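## Task

Take the banana and the orange out of the pan and get both completely into the bag, sitting between its two layers. At the finish every other item, the white ball included, must still be in the pan. The loaded section of the bag must rest on the table. No more than one corner of the bag may lie on an arm's base. No part of the bag may be in the pan, and none may hang beyond the table edge by more than roughly a finger's width.

## Robot and tools

ROBOT. Two arms, left_arm and right_arm, each with six joints and a two-finger gripper. Joint order everywhere (rows, result lists): waist, shoulder, elbow, wrist pitch, wrist yaw, wrist roll, then the gripper. Stated ranges in rad: waist -2.618 to 3.054, shoulder 0.000 to 3.142, elbow 0.000 to 3.142, wrist pitch -1.571 to 1.571, wrist yaw -1.571 to 1.571, wrist roll -2.094 to 2.094. True limits may differ by up to 0.059 rad.

FRAMES. Scene frame: origin at table-top height midway between the nominal bases, +x out over the table, +z up, left_arm on the +y side (image left/right do not follow the arm names). Measured bases: left_arm at (-0.019, +0.343, +0.033) m, quat_wxyz (+1.000, 0, 0, -0.008); right_arm at (-0.046, -0.254, +0.023) m, quat_wxyz (+1.000, 0, 0, +0.016). Each arm's end_effector_position (m) and end_effector_quat_wxyz are given in that arm's own base frame and may be off by a few cm, more when stretched. Fixed cameras and the table use the scene frame. The gripper's fingers point along its +z and close along its y; the reported point sits between the pads, about 1 cm short of the tips.

execute_actions(actions, cameras). actions is a list of actions; each action is a list of up to 15 rows, one row per 1/30 s step; if fewer rows, the last one is held to fill 15. Every row is one flat list of 14 numbers in [-1, 1] covering both arms: left_arm's six joint values and its opening, then right_arm's six and its opening. Joint values are offsets, not poses: each counts from the Joint targets at the start of that action (not from the previous row), scaled so 1.0 = 2.224 rad for waist, shoulder, elbow and 8.485 rad for the three wrist joints. Repeating an offset in a later action moves further. The opening is absolute: +1 fully open, -1 shut; a 0 there is a real half-closed command, so resend the current value to leave a gripper alone. An action that would push any joint more than 0.059 rad beyond its range is rejected for both arms; if the first action fails this, or any action is malformed, the whole call is rejected. cameras: list of names, ["all"], or []; default is all images only for an empty actions list. An empty list also shows the scene number and fields otherwise omitted.

move(target, speed, blend, opening_speed, grip_force, blocking, cameras). target is one 14-number row as above, or a list of up to 15 such rows; every row's joint offsets count from the same current Joint targets, not from the previous row; openings are absolute. All joints travel together, so hands follow curves, and there is no collision avoidance. speed: rad/s for the joint with farthest to go, 0.01 to 12.57, default 0.5, one value or one per target. blend: rad, corner rounding per waypoint, 0 = stop there. opening_speed: opening-scale units per second, at least 0.2; use it for slow, gentle closing. grip_force: N per pad, 10 to 50, one value or one per arm; persists; lower values close slowly. blocking=false returns after about 0.5 s while the move goes on. The extra "move:" line reports done, off_target (resting more than 0.035 rad from target), moving, held or fault, plus limits=held if steps were withheld. Neither done nor off_target says anything about contact.

wait(seconds 0 to 10): the scene runs with commands held; returns early if a running move ends. stop(): brakes a running move; fast moves need room to stop. zoom_image(camera, region=[x0, y0, x1, y1] pixels, at most 504 wide and tall) of the newest image from that camera. finished_scene(scene): ends the current scene, given its number (1 to 2), irreversibly; later calls in that reply act on the next scene.

CAMERAS: cam_head_left, cam_head_right, cam_high, cam_low, cam_left_wrist, cam_right_wrist, all 896x504.

RESULTS. Joint positions (rad, gripper gap in m, 0.094 when fully open), Joint velocities ("within noise" when still), Joint targets (the base for the next offsets), Joint torques (N m, offset and noisy; joints 1 to 3 wrap at ±28), grip_measured (same scale as the command; reads slightly wide when empty, slightly narrow on a squeezed part), Tool commands. "joint sent to its limit" means a joint was clipped at its end. "joint command not followed" means the clearance check altered some steps. MOTOR HOT appears at 75 °C; OVER-TEMPERATURE FAULT at 90 °C folds that arm away for the rest of the scene, and at 100 °C it collapses.

MOTION LIMITS. Per step, a target may lead the measured angle by only 0.339 rad (big joints) or 2.2 rad (wrist), and an arm's targets are pulled back if they would put the gripper over 200 mm from where it is, so large changes take several actions and may need re-sending. If an arm is blocked or dragged, command targets back past its measured positions to end the push.

AVOID. Dropping items or releasing them while moving; fast or hard contact, especially with the table, stand or other fixed things; any touch or squeeze between the two arms or one gripper closing on the other's fingers; anything leaving the table; crushing soft produce (close slowly, reduce grip_force); holding arms stretched out, loaded or straining against an unreachable pose, which heats motors. Objects may occasionally get nudged by outside pushes, so check before finishing.

Each tool is called after "Emit:" as name(argument=value, ...) on one line, values as JSON.

## Session

Emit:
execute_actions(actions=[], cameras=["all"])

Emit:
zoom_image(camera="cam_head_left", region=[180, 160, 520, 420])

Emit:
zoom_image(camera="cam_high", region=[200, 20, 600, 420])

Scene clock: 0.00 s.
left_arm: end_effector_position=(+0.3888, +0.0274, +0.0853) grip_measured=+1.000 end_effector_quat_wxyz=(+0.575, -0.073, +0.814, +0.044) | right_arm: end_effector_position=(+0.3941, -0.0220, +0.0992) grip_measured=+1.000 end_effector_quat_wxyz=(+0.573, +0.050, +0.817, -0.038)
Joint positions: left_arm=[0.002 1.556 0.34 0.871 -0.154 -0.07 0.094] | right_arm=[-0.004 1.493 0.384 0.758 0.117 0.037 0.094]
Joint velocities: within noise
Joint torques (N m): no reading
Heat: left arm: 25 °C; right arm: 28 °C.
Joint targets: left_arm=[0.002 1.552 0.344 0.866 -0.154 -0.070] | right_arm=[-0.004 1.484 0.395 0.771 0.117 0.037]
Tool commands: left_gripper/opening=+1.0 right_gripper/opening=+1.0

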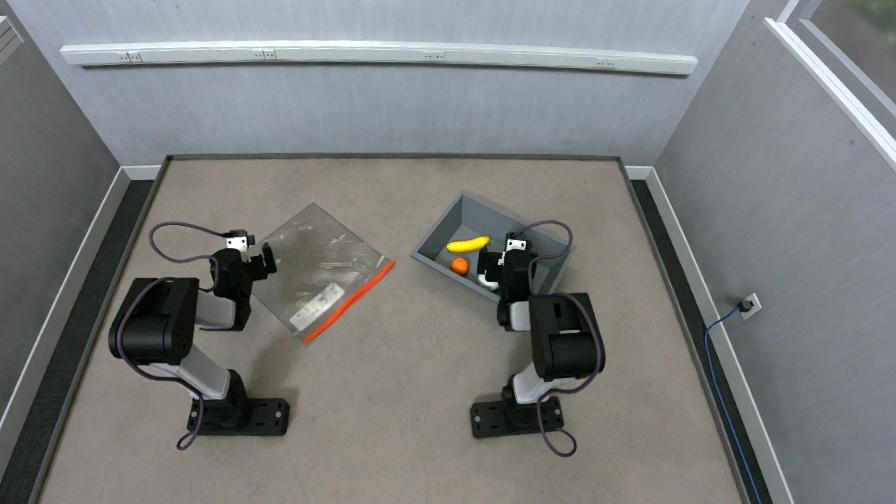

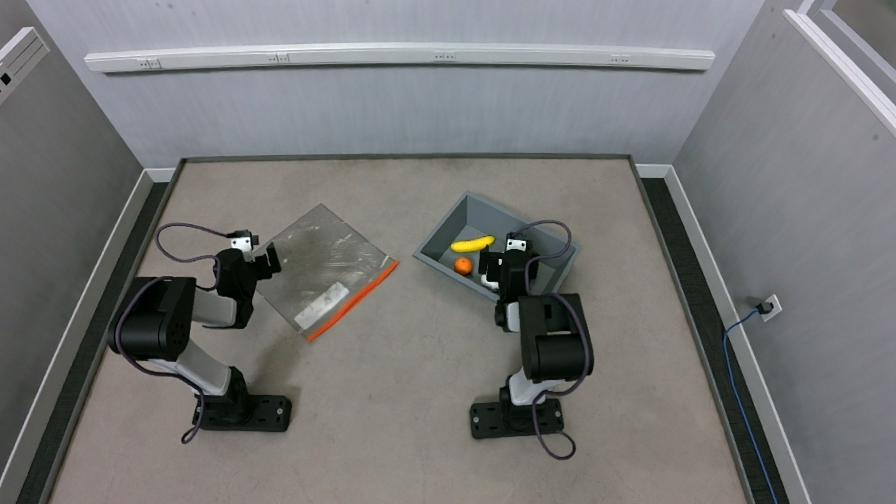

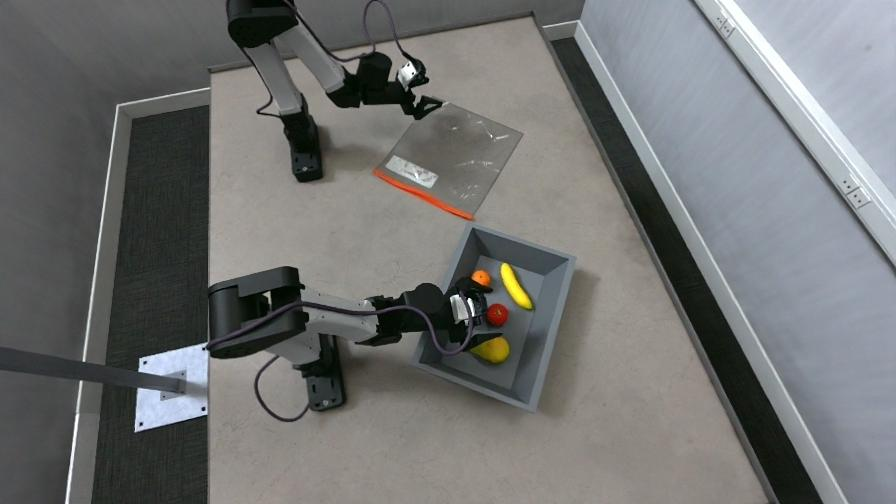

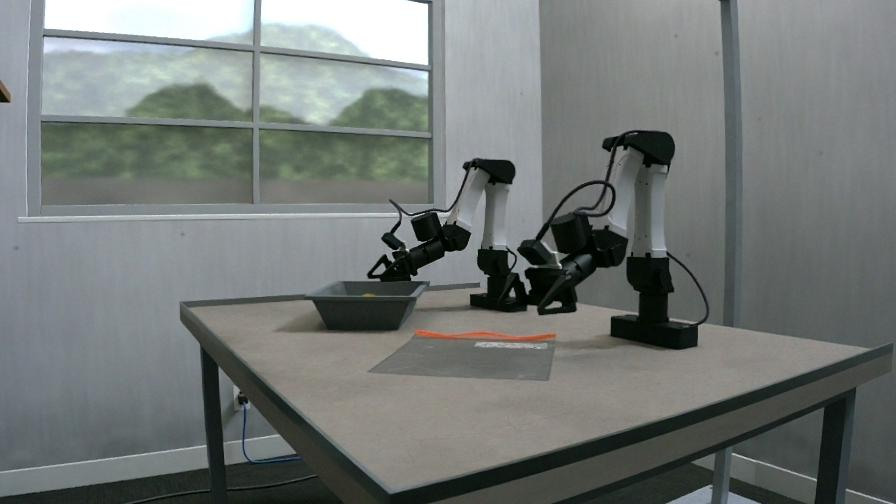

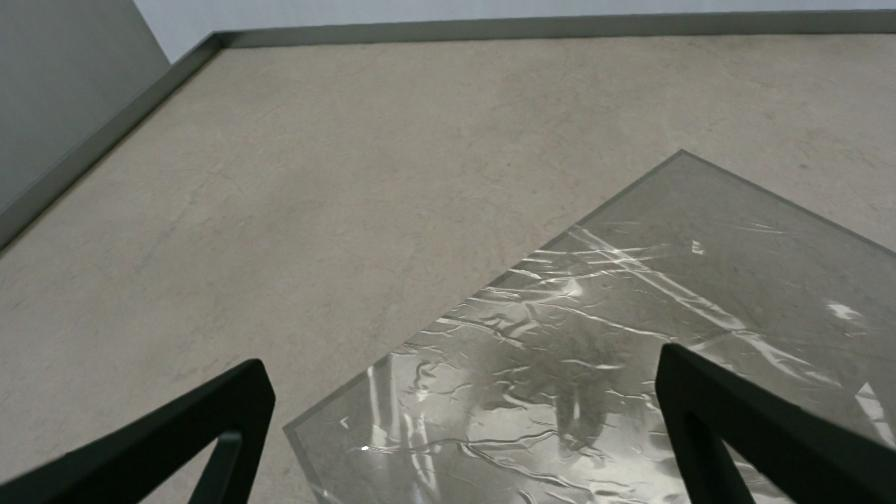

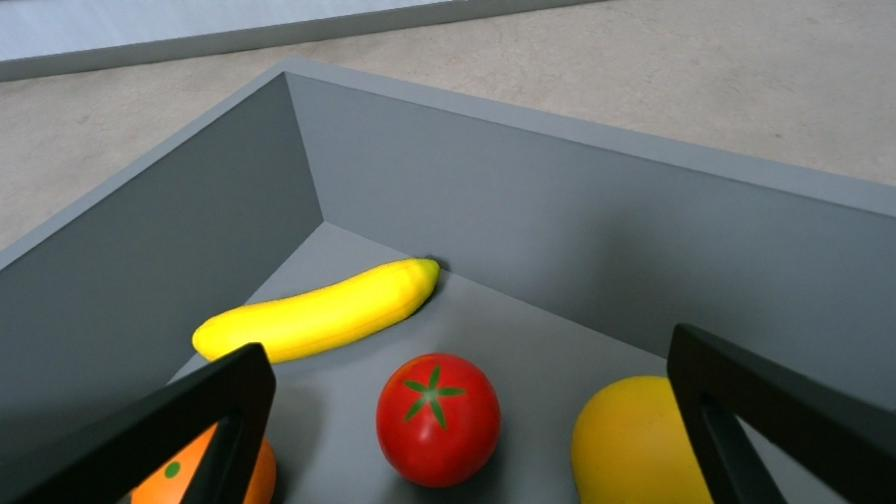

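Scaled by 1.482 from the camera's 896x504 image, which has a finer 1280x720 frame.

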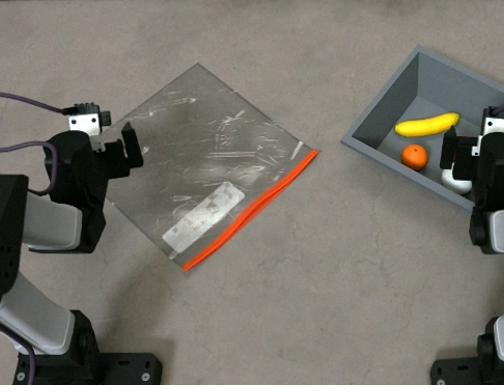

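Scaled by 1.260 from the camera's 896x504 image, which has a finer 1280x720 frame.

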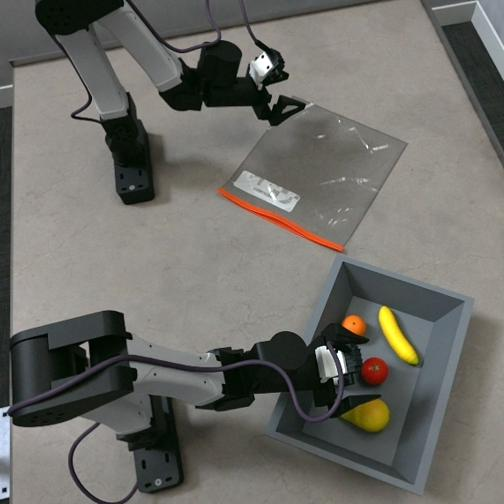

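Emit:
move(target=[-0.3134,0.1286,0.5647,-0.2590,0.0181,0.0230,-0.5,0.0018,0.1995,0.7311,-0.2633,-0.0138,-0.0044,1], speed=0.9, grip_force=[50,25], cameras=["cam_left_wrist","cam_right_wrist","cam_head_left"])

Emit:
zoom_image(camera="cam_left_wrist", region=[200, 0, 700, 400])

Scene clock: 4.80 s.
left_arm: end_effector_position=(+0.2634, -0.2157, +0.1210) grip_measured=-0.498 end_effector_quat_wxyz=(+0.007, +0.393, +0.919, +0.005) | right_arm: end_effector_position=(+0.3960, -0.0034, +0.1978) grip_measured=+1.000 end_effector_quat_wxyz=(+0.096, +0.006, +0.995, -0.005)
Joint positions: left_arm=[-0.694 1.822 1.58 -1.319 -0.015 0.114 0.024] | right_arm=[-0.004 1.916 1.996 -1.459 0.009 0.007 0.094]
Joint torques (N m): left_arm=[0.1 -7.15 8.99 0.3 0.14 0.06] | right_arm=[0.43 -7.94 8.55 0.6 -0.11 -0.03]
Heat: left arm: 26 °C; right arm: 29 °C.
Joint targets: left_arm=[-0.695 1.839 1.601 -1.331 -0.001 0.125] | right_arm=[0.000 1.928 2.021 -1.463 0.000 0.000]
grip_force (N): 50, 25
move: done
Images, in order (width x height): cam_head_left 896x504, cam_left_wrist 896x504, cam_right_wrist 896x504.

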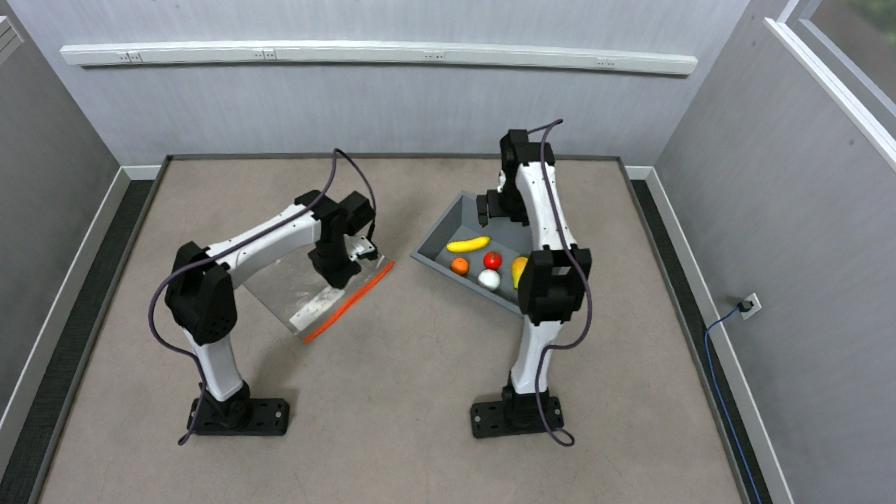

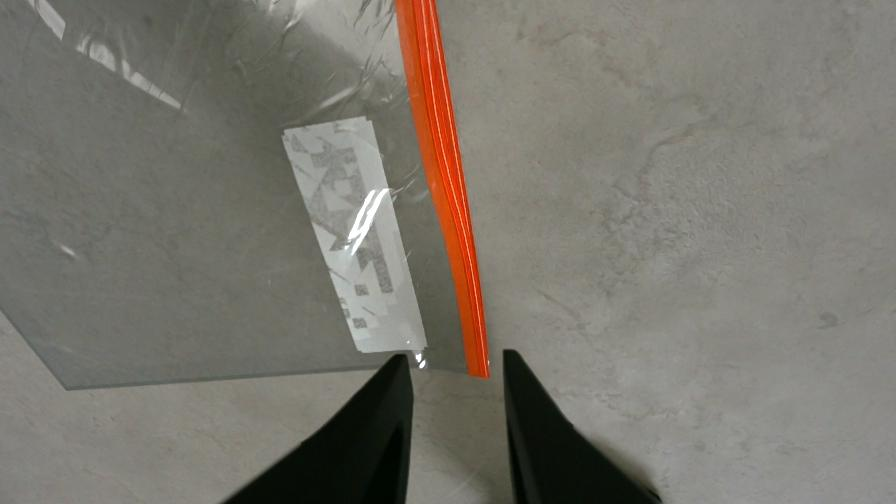

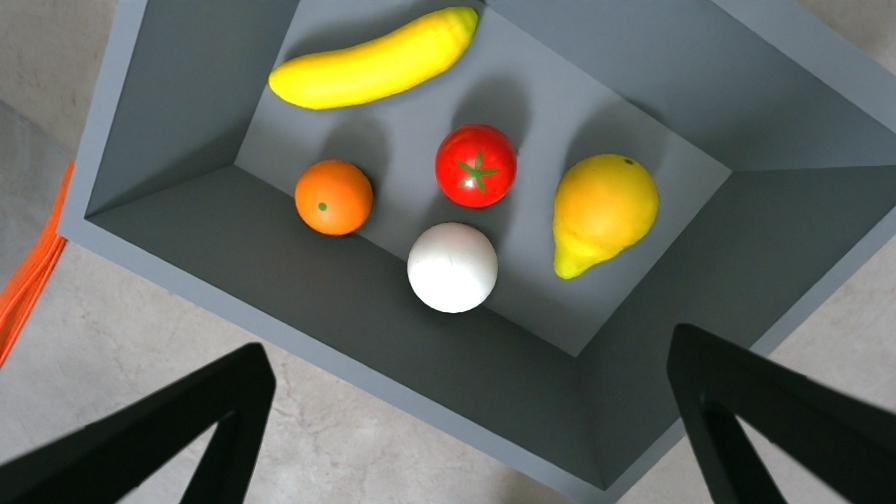

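Scaled by 1.008 from the camera's 896x504 image, which has a finer 1280x720 frame.

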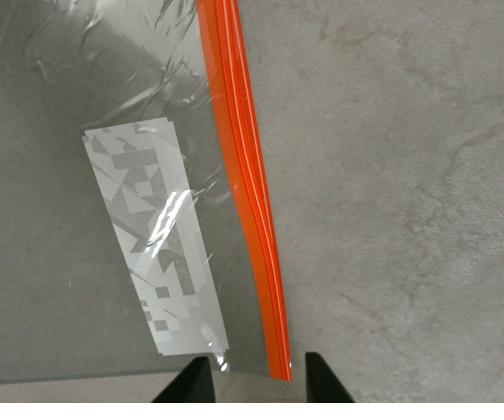

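Emit:
zoom_image(camera="cam_left_wrist", region=[370, 0, 510, 140])

Emit:
zoom_image(camera="cam_head_left", region=[290, 240, 410, 350])

Scaled by 3.600 from the camera's 896x504 image, which has a finer 1280x720 frame.

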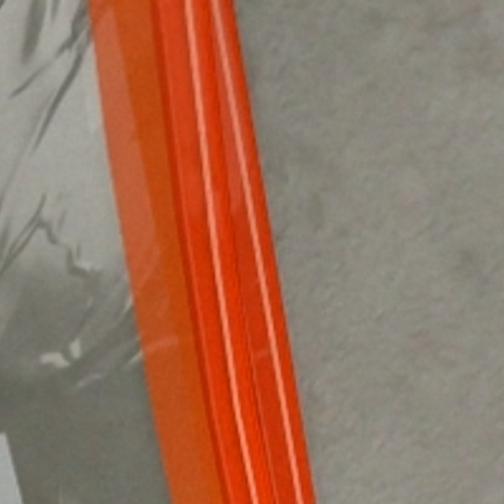

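Scaled by 4.200 from the camera's 896x504 image, which has a finer 1280x720 frame.

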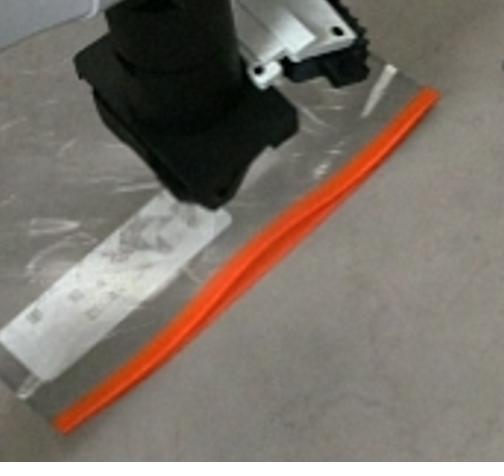

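Emit:
execute_actions(actions=[], cameras=["cam_low","cam_high"])

Emit:
zoom_image(camera="cam_low", region=[380, 300, 580, 400])

Emit:
zoom_image(camera="cam_high", region=[360, 140, 490, 240])

Scene clock: 5.97 s.
left_arm: end_effector_position=(+0.2633, -0.2156, +0.1210) grip_measured=-0.498 end_effector_quat_wxyz=(+0.007, +0.393, +0.919, +0.006) | right_arm: end_effector_position=(+0.3959, -0.0034, +0.1978) grip_measured=+1.000 end_effector_quat_wxyz=(+0.096, +0.006, +0.995, -0.005)
Joint positions: left_arm=[-0.694 1.822 1.58 -1.319 -0.015 0.114 0.024] | right_arm=[-0.004 1.916 1.996 -1.459 0.009 0.007 0.094]
Joint velocities: within noise
Joint torques (N m): left_arm=[0.09 -7.1 8.98 0.29 0.15 0.05] | right_arm=[0.42 -7.95 8.53 0.63 -0.11 -0.03]
Heat: left arm: 26 °C; right arm: 29 °C.
Joint targets: left_arm=[-0.695 1.839 1.601 -1.331 -0.001 0.125] | right_arm=[0.000 1.928 2.021 -1.463 0.000 0.000]
Tool commands: left_gripper/opening=-0.5 right_gripper/opening=+1.0
grip_force (N): 50, 25
Images, in order (width x height): cam_high 896x504, cam_low 896x504.

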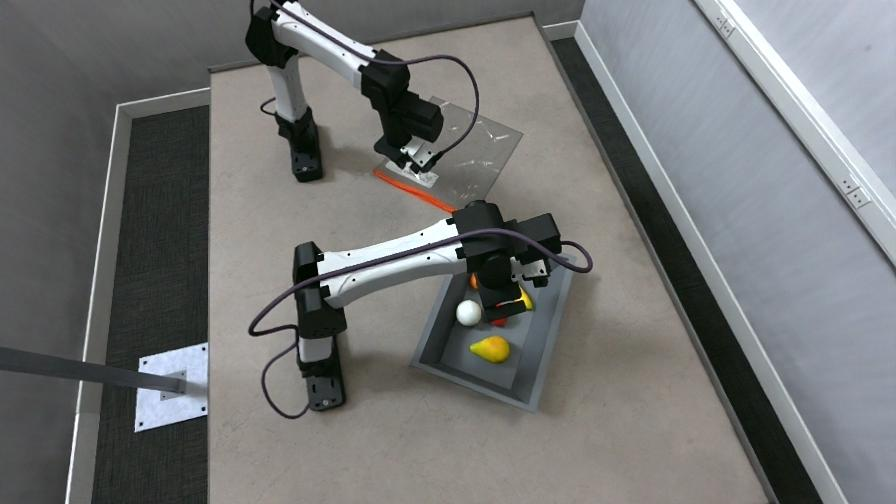

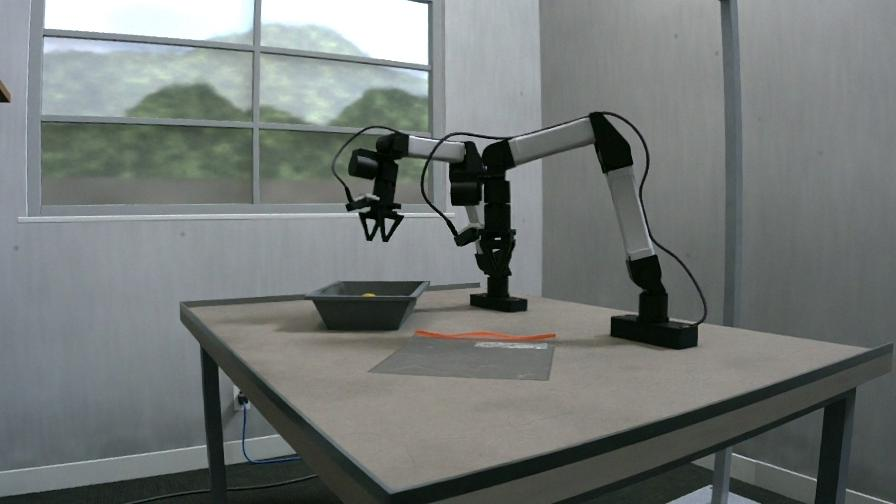

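Scaled by 2.520 from the camera's 896x504 image, which has a finer 1280x720 frame.

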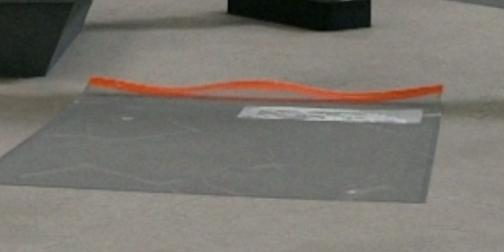

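Scaled by 3.877 from the camera's 896x504 image, which has a finer 1280x720 frame.

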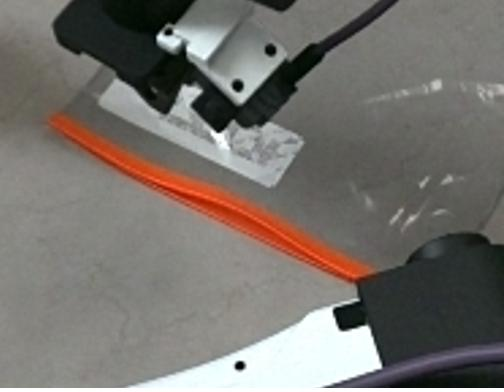

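Emit:
move(target=[0.0328,0.0852,0.0454,0.0103,0,-0.0291,-0.5,0,0,0,0,0,0,1], speed=0.5, cameras=["cam_left_wrist"])

Emit:
zoom_image(camera="cam_left_wrist", region=[350, 20, 550, 220])

Scene clock: 8.40 s.
left_arm: end_effector_position=(+0.3095, -0.2205, +0.0800) grip_measured=-0.498 end_effector_quat_wxyz=(-0.006, +0.255, +0.967, +0.010) | right_arm: end_effector_position=(+0.3959, -0.0034, +0.1978) grip_measured=+1.000 end_effector_quat_wxyz=(+0.096, +0.006, +0.995, -0.005)
Joint positions: left_arm=[-0.625 2.015 1.68 -1.255 -0.014 -0.11 0.024] | right_arm=[-0.004 1.916 1.996 -1.459 0.009 0.007 0.094]
Joint torques (N m): left_arm=[0.46 -9.07 9.01 0.48 0.12 -0.13] | right_arm=[0.42 -7.94 8.55 0.63 -0.11 -0.04]
Heat: left arm: 27 °C; right arm: 29 °C.
Joint targets: left_arm=[-0.623 2.028 1.701 -1.244 0.000 -0.122] | right_arm=[0.000 1.928 2.021 -1.463 0.000 0.000]
grip_force (N): 50, 25
move: done
Images, in order (width x height): cam_left_wrist 896x504.

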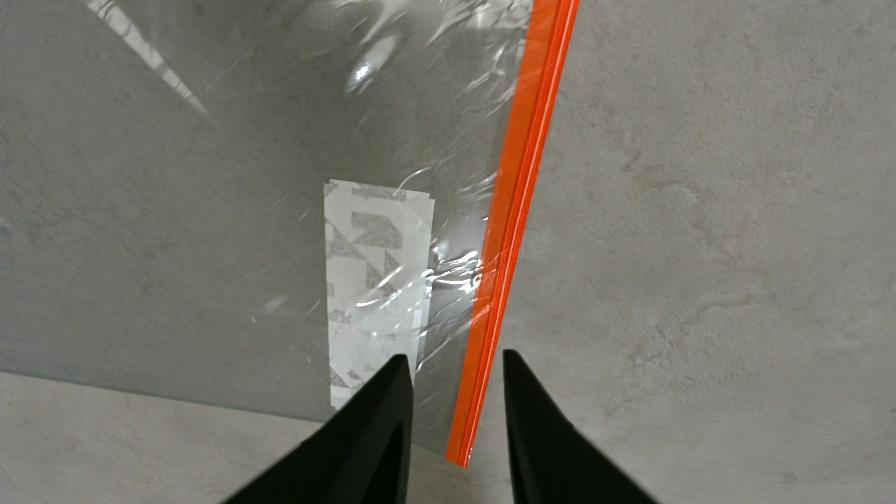

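Scaled by 2.520 from the camera's 896x504 image, which has a finer 1280x720 frame.

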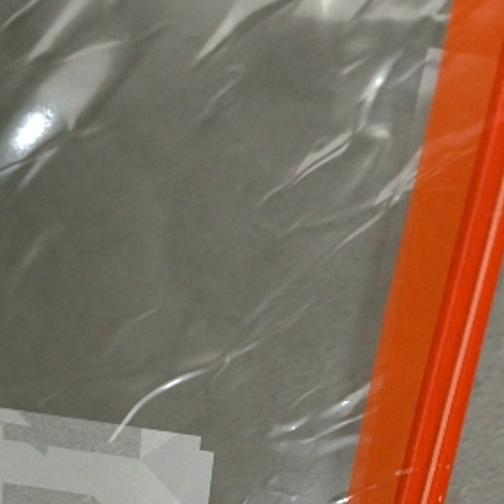

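Emit:
move(target=[-0.0340,-0.1713,-0.3575,0.0489,0,0.0074,-0.5,0,0,0,0,0,0,1], speed=0.6, cameras=["cam_left_wrist"])

Emit:
zoom_image(camera="cam_left_wrist", region=[350, 0, 550, 200])

Scene clock: 12.60 s.
left_arm: end_effector_position=(+0.2011, -0.1633, +0.0034) grip_measured=-0.498 end_effector_quat_wxyz=(-0.010, +0.306, +0.952, +0.012) | right_arm: end_effector_position=(+0.3959, -0.0034, +0.1978) grip_measured=+1.000 end_effector_quat_wxyz=(+0.096, +0.006, +0.995, -0.005)
Joint positions: left_arm=[-0.692 1.672 0.914 -0.84 -0.014 -0.07 0.024] | right_arm=[-0.004 1.916 1.996 -1.459 0.009 0.007 0.094]
Joint torques (N m): left_arm=[-0.28 -8.23 5.39 0.46 0.12 0.06] | right_arm=[0.44 -7.97 8.55 0.63 -0.11 -0.04]
Heat: left arm: 27 °C; right arm: 30 °C.
Joint targets: left_arm=[-0.698 1.647 0.906 -0.829 0.000 -0.059] | right_arm=[0.000 1.928 2.021 -1.463 0.000 0.000]
grip_force (N): 50, 25
move: done
Images, in order (width x height): cam_left_wrist 896x504.

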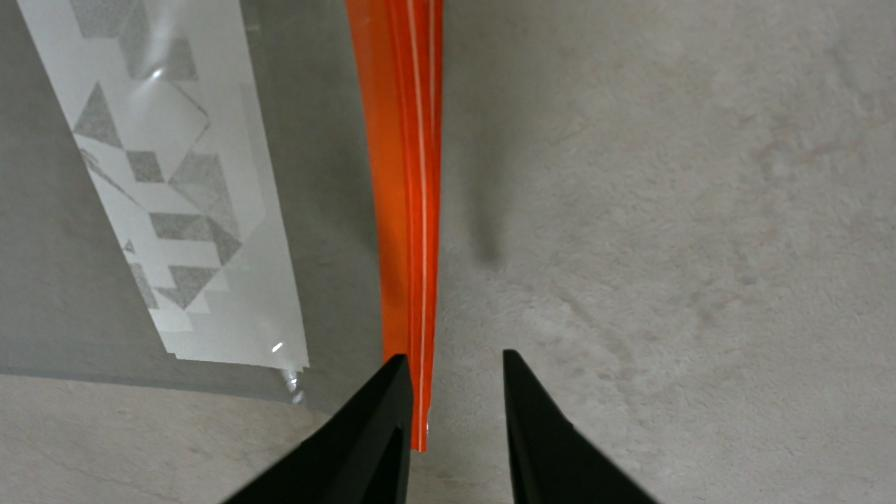

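Scaled by 2.520 from the camera's 896x504 image, which has a finer 1280x720 frame.

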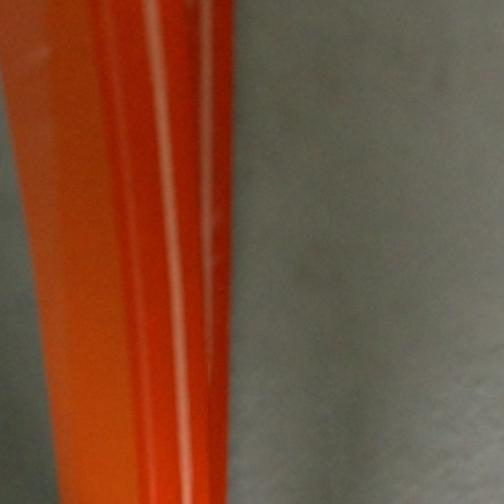

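Emit:
move(target=[0.0315,0.055,0.075,0.0026,0,0.0085,-0.5,0,0,0,0,0,0,1], speed=0.6, cameras=["cam_left_wrist"])

Emit:
zoom_image(camera="cam_left_wrist", region=[350, 0, 550, 200])

Scene clock: 13.93 s.
left_arm: end_effector_position=(+0.2514, -0.1811, +0.0141) grip_measured=-0.498 end_effector_quat_wxyz=(+0.032, +0.311, +0.950, -0.003) | right_arm: end_effector_position=(+0.3959, -0.0034, +0.1978) grip_measured=+1.000 end_effector_quat_wxyz=(+0.096, +0.006, +0.995, -0.005)
Joint positions: left_arm=[-0.632 1.754 1.056 -0.81 -0.013 0.002 0.024] | right_arm=[-0.004 1.916 1.996 -1.459 0.009 0.007 0.094]
Joint torques (N m): left_arm=[0.53 -6.16 8.16 0.6 0.12 0.08] | right_arm=[0.4 -7.95 8.54 0.63 -0.11 -0.03]
Heat: left arm: 27 °C; right arm: 30 °C.
Joint targets: left_arm=[-0.628 1.769 1.073 -0.807 -0.001 0.014] | right_arm=[0.000 1.928 2.021 -1.463 0.000 0.000]
grip_force (N): 50, 25
move: done
Images, in order (width x height): cam_left_wrist 896x504.

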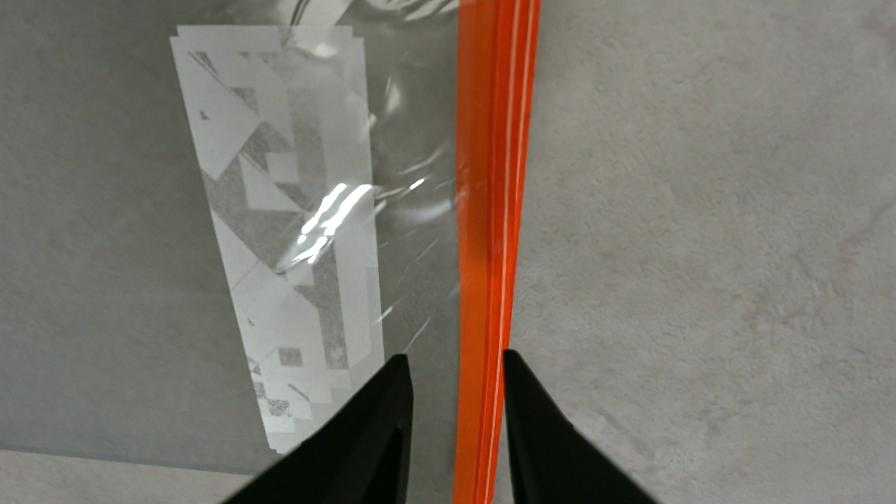

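Scaled by 2.520 from the camera's 896x504 image, which has a finer 1280x720 frame.

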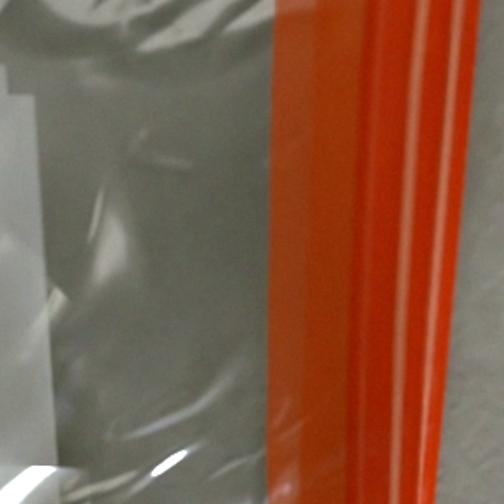

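Emit:
move(target=[-0.0418,0.0334,0.0090,-0.0015,0,-0.0112,-0.5,0,0,0,0,0,0,1], speed=0.4, cameras=["cam_left_wrist"])

Emit:
zoom_image(camera="cam_left_wrist", region=[350, 200, 600, 400])

Scene clock: 16.30 s.
left_arm: end_effector_position=(+0.2328, -0.2008, -0.0041) grip_measured=-0.498 end_effector_quat_wxyz=(+0.004, +0.319, +0.948, +0.005) | right_arm: end_effector_position=(+0.3959, -0.0034, +0.1978) grip_measured=+1.000 end_effector_quat_wxyz=(+0.096, +0.006, +0.995, -0.005)
Joint positions: left_arm=[-0.719 1.83 1.072 -0.81 -0.012 -0.07 0.024] | right_arm=[-0.004 1.916 1.996 -1.459 0.009 0.007 0.094]
Joint torques (N m): left_arm=[-0.02 -6.68 8.24 0.32 0.11 -0.14] | right_arm=[0.42 -7.95 8.55 0.63 -0.11 -0.04]
Heat: left arm: 28 °C; right arm: 31 °C.
Joint targets: left_arm=[-0.721 1.844 1.093 -0.819 0.000 -0.082] | right_arm=[0.000 1.928 2.021 -1.463 0.000 0.000]
grip_force (N): 50, 25
move: done
Images, in order (width x height): cam_left_wrist 896x504.

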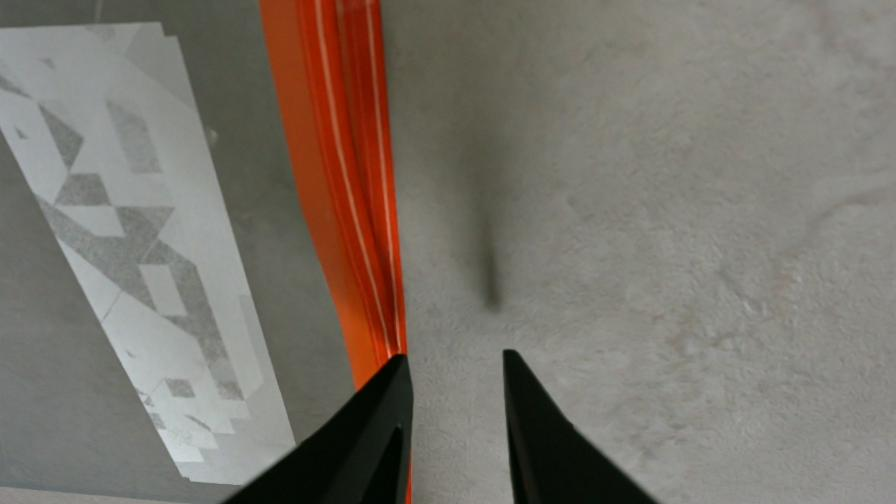

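Scaled by 2.016 from the camera's 896x504 image, which has a finer 1280x720 frame.

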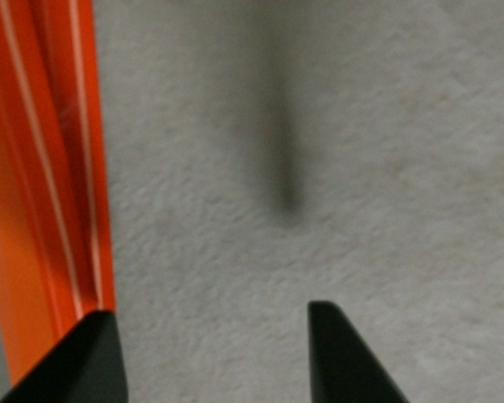

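Emit:
move(target=[0.0432,0.0737,0.1043,-0.0080,0,0.0125,-0.5,0,0,0,0,0,0,1], speed=0.4, cameras=["cam_left_wrist"])

Emit:
zoom_image(camera="cam_left_wrist", region=[350, 150, 600, 370])

Scene clock: 18.37 s.
left_arm: end_effector_position=(+0.2910, -0.2088, -0.0016) grip_measured=-0.498 end_effector_quat_wxyz=(+0.007, +0.315, +0.949, +0.004) | right_arm: end_effector_position=(+0.3959, -0.0034, +0.1978) grip_measured=+1.000 end_effector_quat_wxyz=(+0.096, +0.006, +0.995, -0.005)
Joint positions: left_arm=[-0.628 1.99 1.306 -0.875 -0.012 0.013 0.024] | right_arm=[-0.004 1.916 1.996 -1.459 0.009 0.007 0.094]
Joint torques (N m): left_arm=[0.44 -7.99 8.27 0.31 0.11 0.08] | right_arm=[0.42 -7.95 8.53 0.63 -0.11 -0.04]
Heat: left arm: 28 °C; right arm: 31 °C.
Joint targets: left_arm=[-0.625 2.008 1.325 -0.887 0.000 0.025] | right_arm=[0.000 1.928 2.021 -1.463 0.000 0.000]
grip_force (N): 50, 25
move: done
Images, in order (width x height): cam_left_wrist 896x504.

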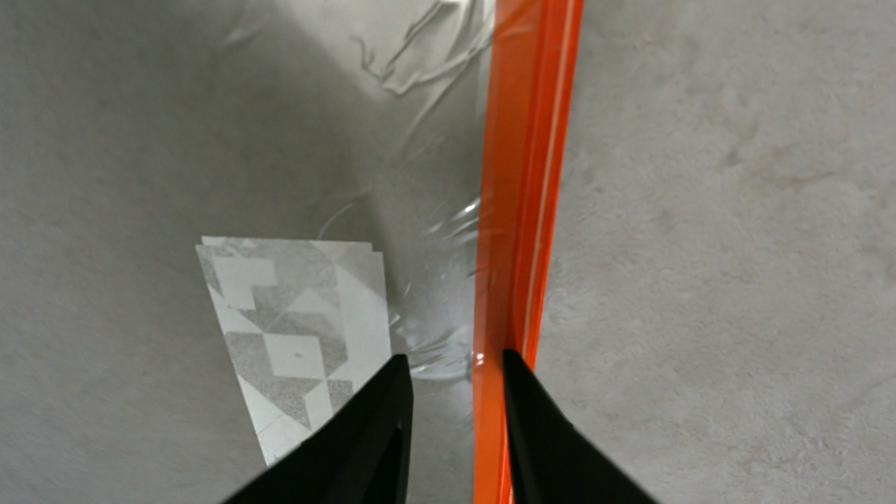

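Scaled by 2.016 from the camera's 896x504 image, which has a finer 1280x720 frame.

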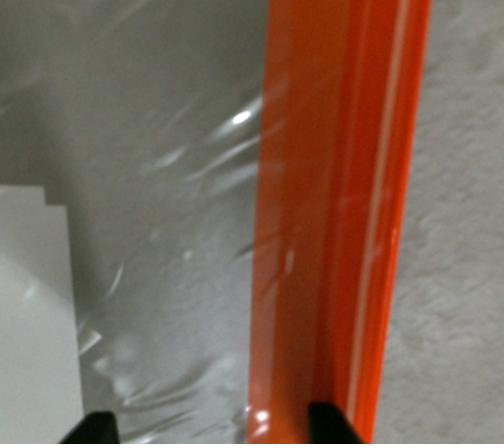

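Emit:
move(target=[[-0.0157,0,0,0,0,-0.0052,-0.5,0,0,0,0,0,0,1],[-0.0157,0.0107,-0.0119,0.0059,0,-0.0052,-0.5,0,0,0,0,0,0,1]], speed=[0.2,0.1], cameras=["cam_left_wrist"])

Emit:
zoom_image(camera="cam_left_wrist", region=[350, 150, 600, 370])

Scene clock: 21.07 s.
left_arm: end_effector_position=(+0.2883, -0.2191, -0.0094) grip_measured=-0.498 end_effector_quat_wxyz=(+0.009, +0.318, +0.948, +0.003) | right_arm: end_effector_position=(+0.3959, -0.0034, +0.1978) grip_measured=+1.000 end_effector_quat_wxyz=(+0.096, +0.006, +0.995, -0.005)
Joint positions: left_arm=[-0.656 2.013 1.306 -0.848 -0.012 -0.008 0.024] | right_arm=[-0.004 1.916 1.996 -1.459 0.009 0.007 0.094]
Joint torques (N m): left_arm=[-0.14 -8.09 5.61 0.58 0.11 -0.13] | right_arm=[0.42 -7.94 8.55 0.63 -0.11 -0.04]
Heat: left arm: 29 °C; right arm: 31 °C.
Joint targets: left_arm=[-0.660 2.031 1.299 -0.837 0.000 -0.020] | right_arm=[0.000 1.928 2.021 -1.463 0.000 0.000]
grip_force (N): 50, 25
move: done
Images, in order (width x height): cam_left_wrist 896x504.

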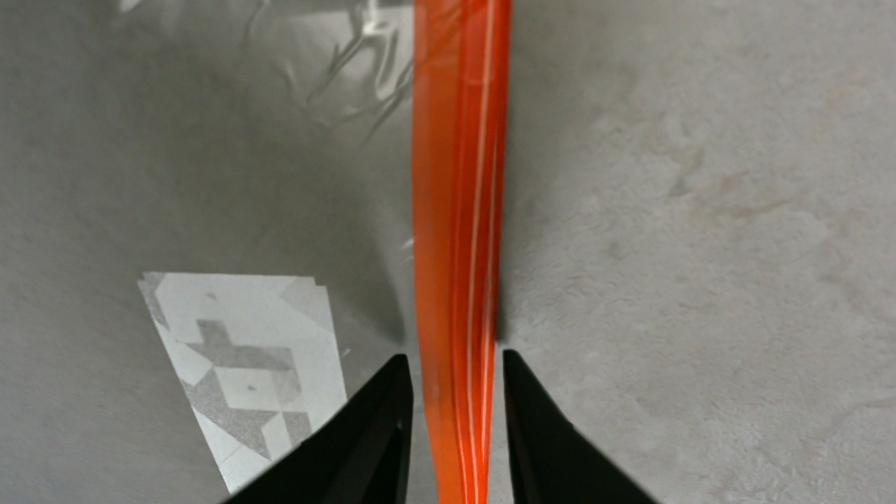

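Scaled by 2.016 from the camera's 896x504 image, which has a finer 1280x720 frame.

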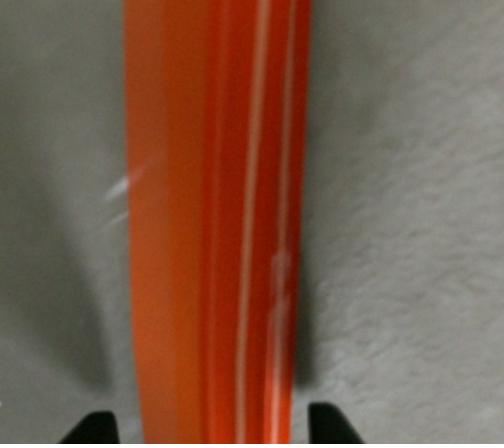

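Emit:
move(target=[[0.0099,0,0,0,0,0.0024,-0.5,0,0,0,0,0,0,1],[0.0099,0.0071,-0.0065,0.0033,0,0.0024,-0.5,0,0,0,0,0,0,1]], speed=[0.2,0.1], cameras=["cam_left_wrist"])

Emit:
zoom_image(camera="cam_left_wrist", region=[350, 200, 600, 420])

Scene clock: 22.83 s.
left_arm: end_effector_position=(+0.2903, -0.2153, -0.0173) grip_measured=-0.498 end_effector_quat_wxyz=(+0.007, +0.312, +0.950, +0.004) | right_arm: end_effector_position=(+0.3959, -0.0034, +0.1978) grip_measured=+1.000 end_effector_quat_wxyz=(+0.096, +0.006, +0.995, -0.005)
Joint positions: left_arm=[-0.644 2.029 1.294 -0.826 -0.012 -0.008 0.024] | right_arm=[-0.004 1.916 1.996 -1.459 0.009 0.007 0.094]
Joint torques (N m): left_arm=[0.69 -8.16 5.26 0.58 0.11 0.04] | right_arm=[0.43 -7.92 8.54 0.62 -0.11 -0.04]
Heat: left arm: 29 °C; right arm: 32 °C.
Joint targets: left_arm=[-0.638 2.047 1.284 -0.809 0.000 0.001] | right_arm=[0.000 1.928 2.021 -1.463 0.000 0.000]
grip_force (N): 50, 25
move: done
Images, in order (width x height): cam_left_wrist 896x504.

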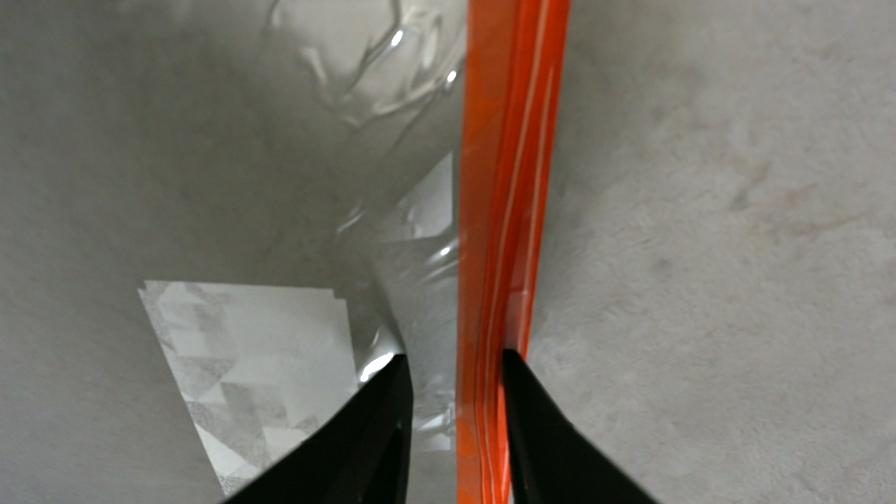

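Scaled by 2.016 from the camera's 896x504 image, which has a finer 1280x720 frame.

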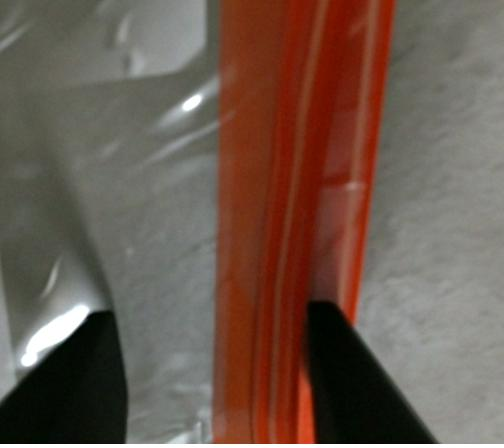

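Emit:
move(target=[0,0,0,0,0,0,-1,0,0,0,0,0,0,1], opening_speed=0.4, cameras=["cam_left_wrist"])

Emit:
zoom_image(camera="cam_left_wrist", region=[350, 200, 600, 420])

Scene clock: 24.57 s.
left_arm: end_effector_position=(+0.2910, -0.2155, -0.0173) grip_measured=-0.984 end_effector_quat_wxyz=(+0.008, +0.312, +0.950, +0.003) | right_arm: end_effector_position=(+0.3959, -0.0034, +0.1978) grip_measured=+1.000 end_effector_quat_wxyz=(+0.096, +0.006, +0.995, -0.005)
Joint positions: left_arm=[-0.643 2.029 1.294 -0.823 -0.011 -0.008 0.001] | right_arm=[-0.004 1.916 1.996 -1.459 0.009 0.007 0.094]
Joint torques (N m): left_arm=[0.55 -8.12 5.29 0.59 0.09 0.04] | right_arm=[0.42 -7.95 8.54 0.63 -0.11 -0.04]
Heat: left arm: 29 °C; right arm: 32 °C.
Joint targets: left_arm=[-0.638 2.047 1.284 -0.809 -0.001 0.001] | right_arm=[0.000 1.928 2.021 -1.463 0.000 0.000]
grip_force (N): 50, 25
move: done
Images, in order (width x height): cam_left_wrist 896x504.

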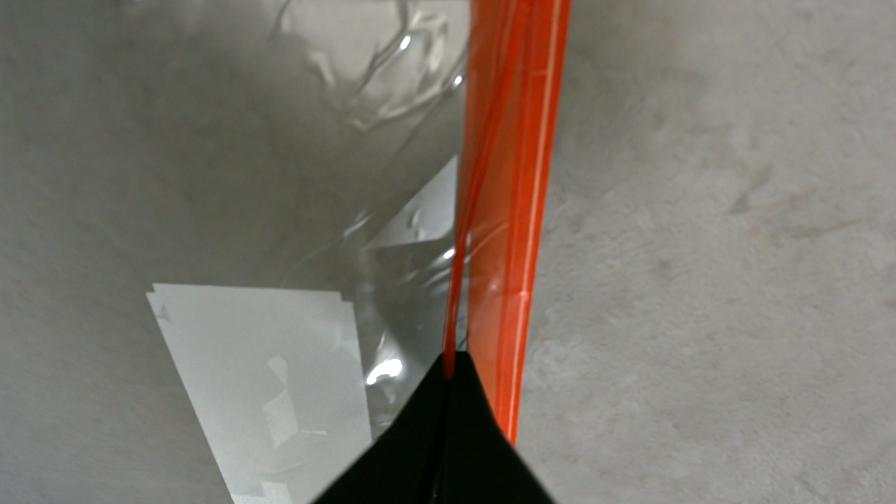

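Scaled by 2.016 from the camera's 896x504 image, which has a finer 1280x720 frame.

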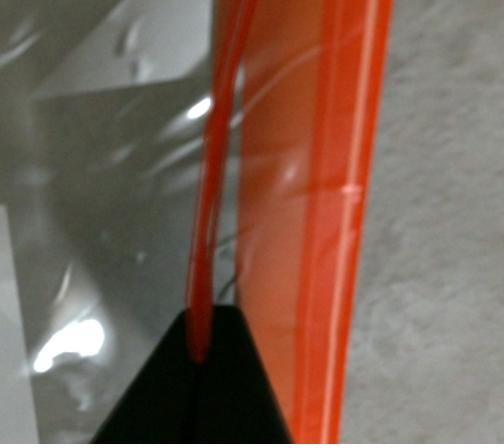

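Emit:
move(target=[[0,-0.0598,0.1691,-0.0598,0,0,-1,0.0387,0.2023,0.1466,-0.0054,0,0.1655,0.3],[0.1304,-0.3047,0.1111,0.0056,0.1203,-0.0164,-1,0.0387,0.2023,0.1466,-0.0054,0,0.1655,0.3]], speed=[0.5,0.5], blend=[0.05,0], cameras=["cam_right_wrist","cam_left_wrist","cam_head_left","cam_low"])

Emit:
zoom_image(camera="cam_head_left", region=[280, 180, 430, 330])

Scene clock: 32.70 s.
left_arm: end_effector_position=(+0.2676, -0.2552, +0.3752) grip_measured=-0.984 end_effector_quat_wxyz=(+0.292, +0.308, +0.748, -0.511) | right_arm: end_effector_position=(+0.4607, +0.0352, +0.0998) grip_measured=+0.301 end_effector_quat_wxyz=(+0.012, +0.612, +0.791, +0.006)
Joint positions: left_arm=[-0.354 1.38 1.542 -0.773 1.003 -0.128 0.001] | right_arm=[0.079 2.365 2.321 -1.501 0.007 1.396 0.061]
Joint torques (N m): left_arm=[0.66 -5.89 6.76 2 0.46 -0.1] | right_arm=[0.66 -11.02 8.4 0.2 -0.05 0.13]
Heat: left arm: 30 °C; right arm: 34 °C.
Joint targets: left_arm=[-0.348 1.369 1.531 -0.762 1.020 -0.138] | right_arm=[0.086 2.378 2.347 -1.508 0.000 1.404]
grip_force (N): 50, 25
move: done
Images, in order (width x height): cam_head_left 896x504, cam_low 896x504, cam_left_wrist 896x504, cam_right_wrist 896x504.

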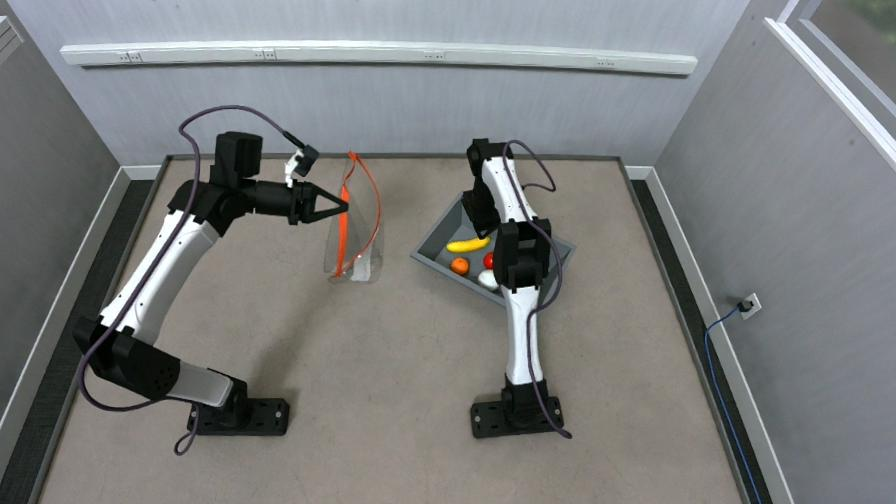

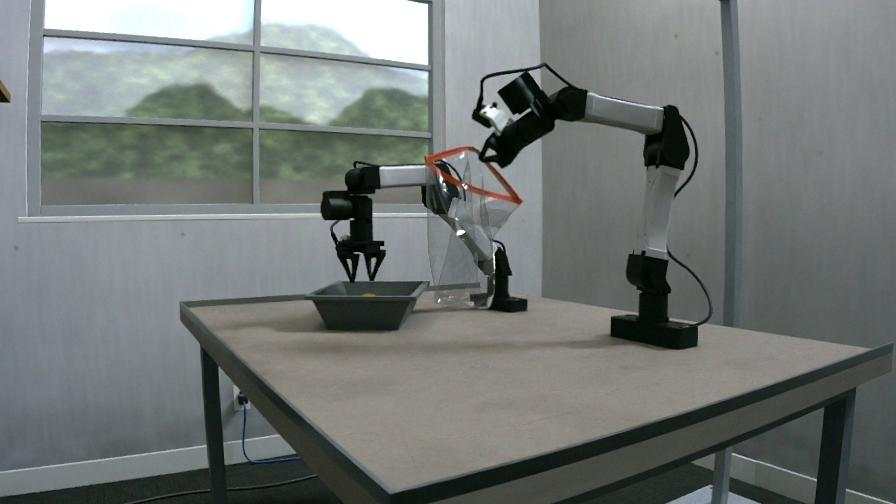

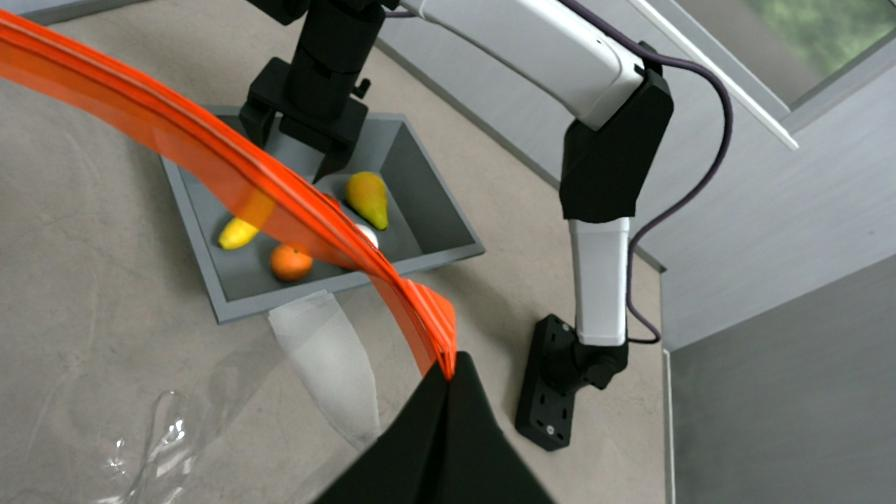

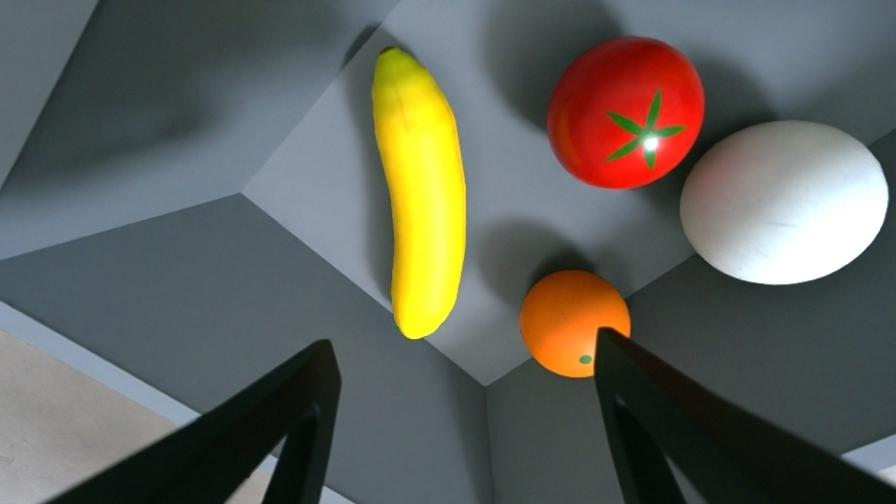

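Scaled by 3.360 from the camera's 896x504 image, which has a finer 1280x720 frame.

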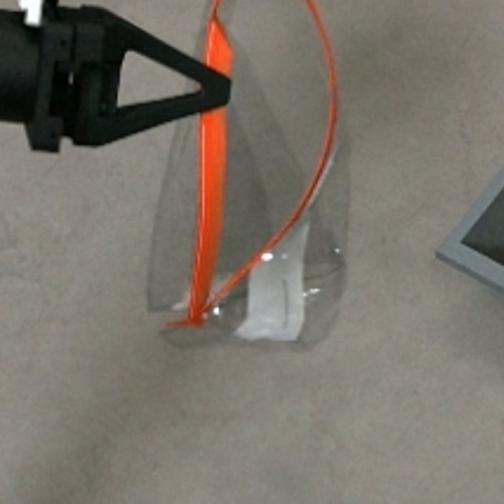

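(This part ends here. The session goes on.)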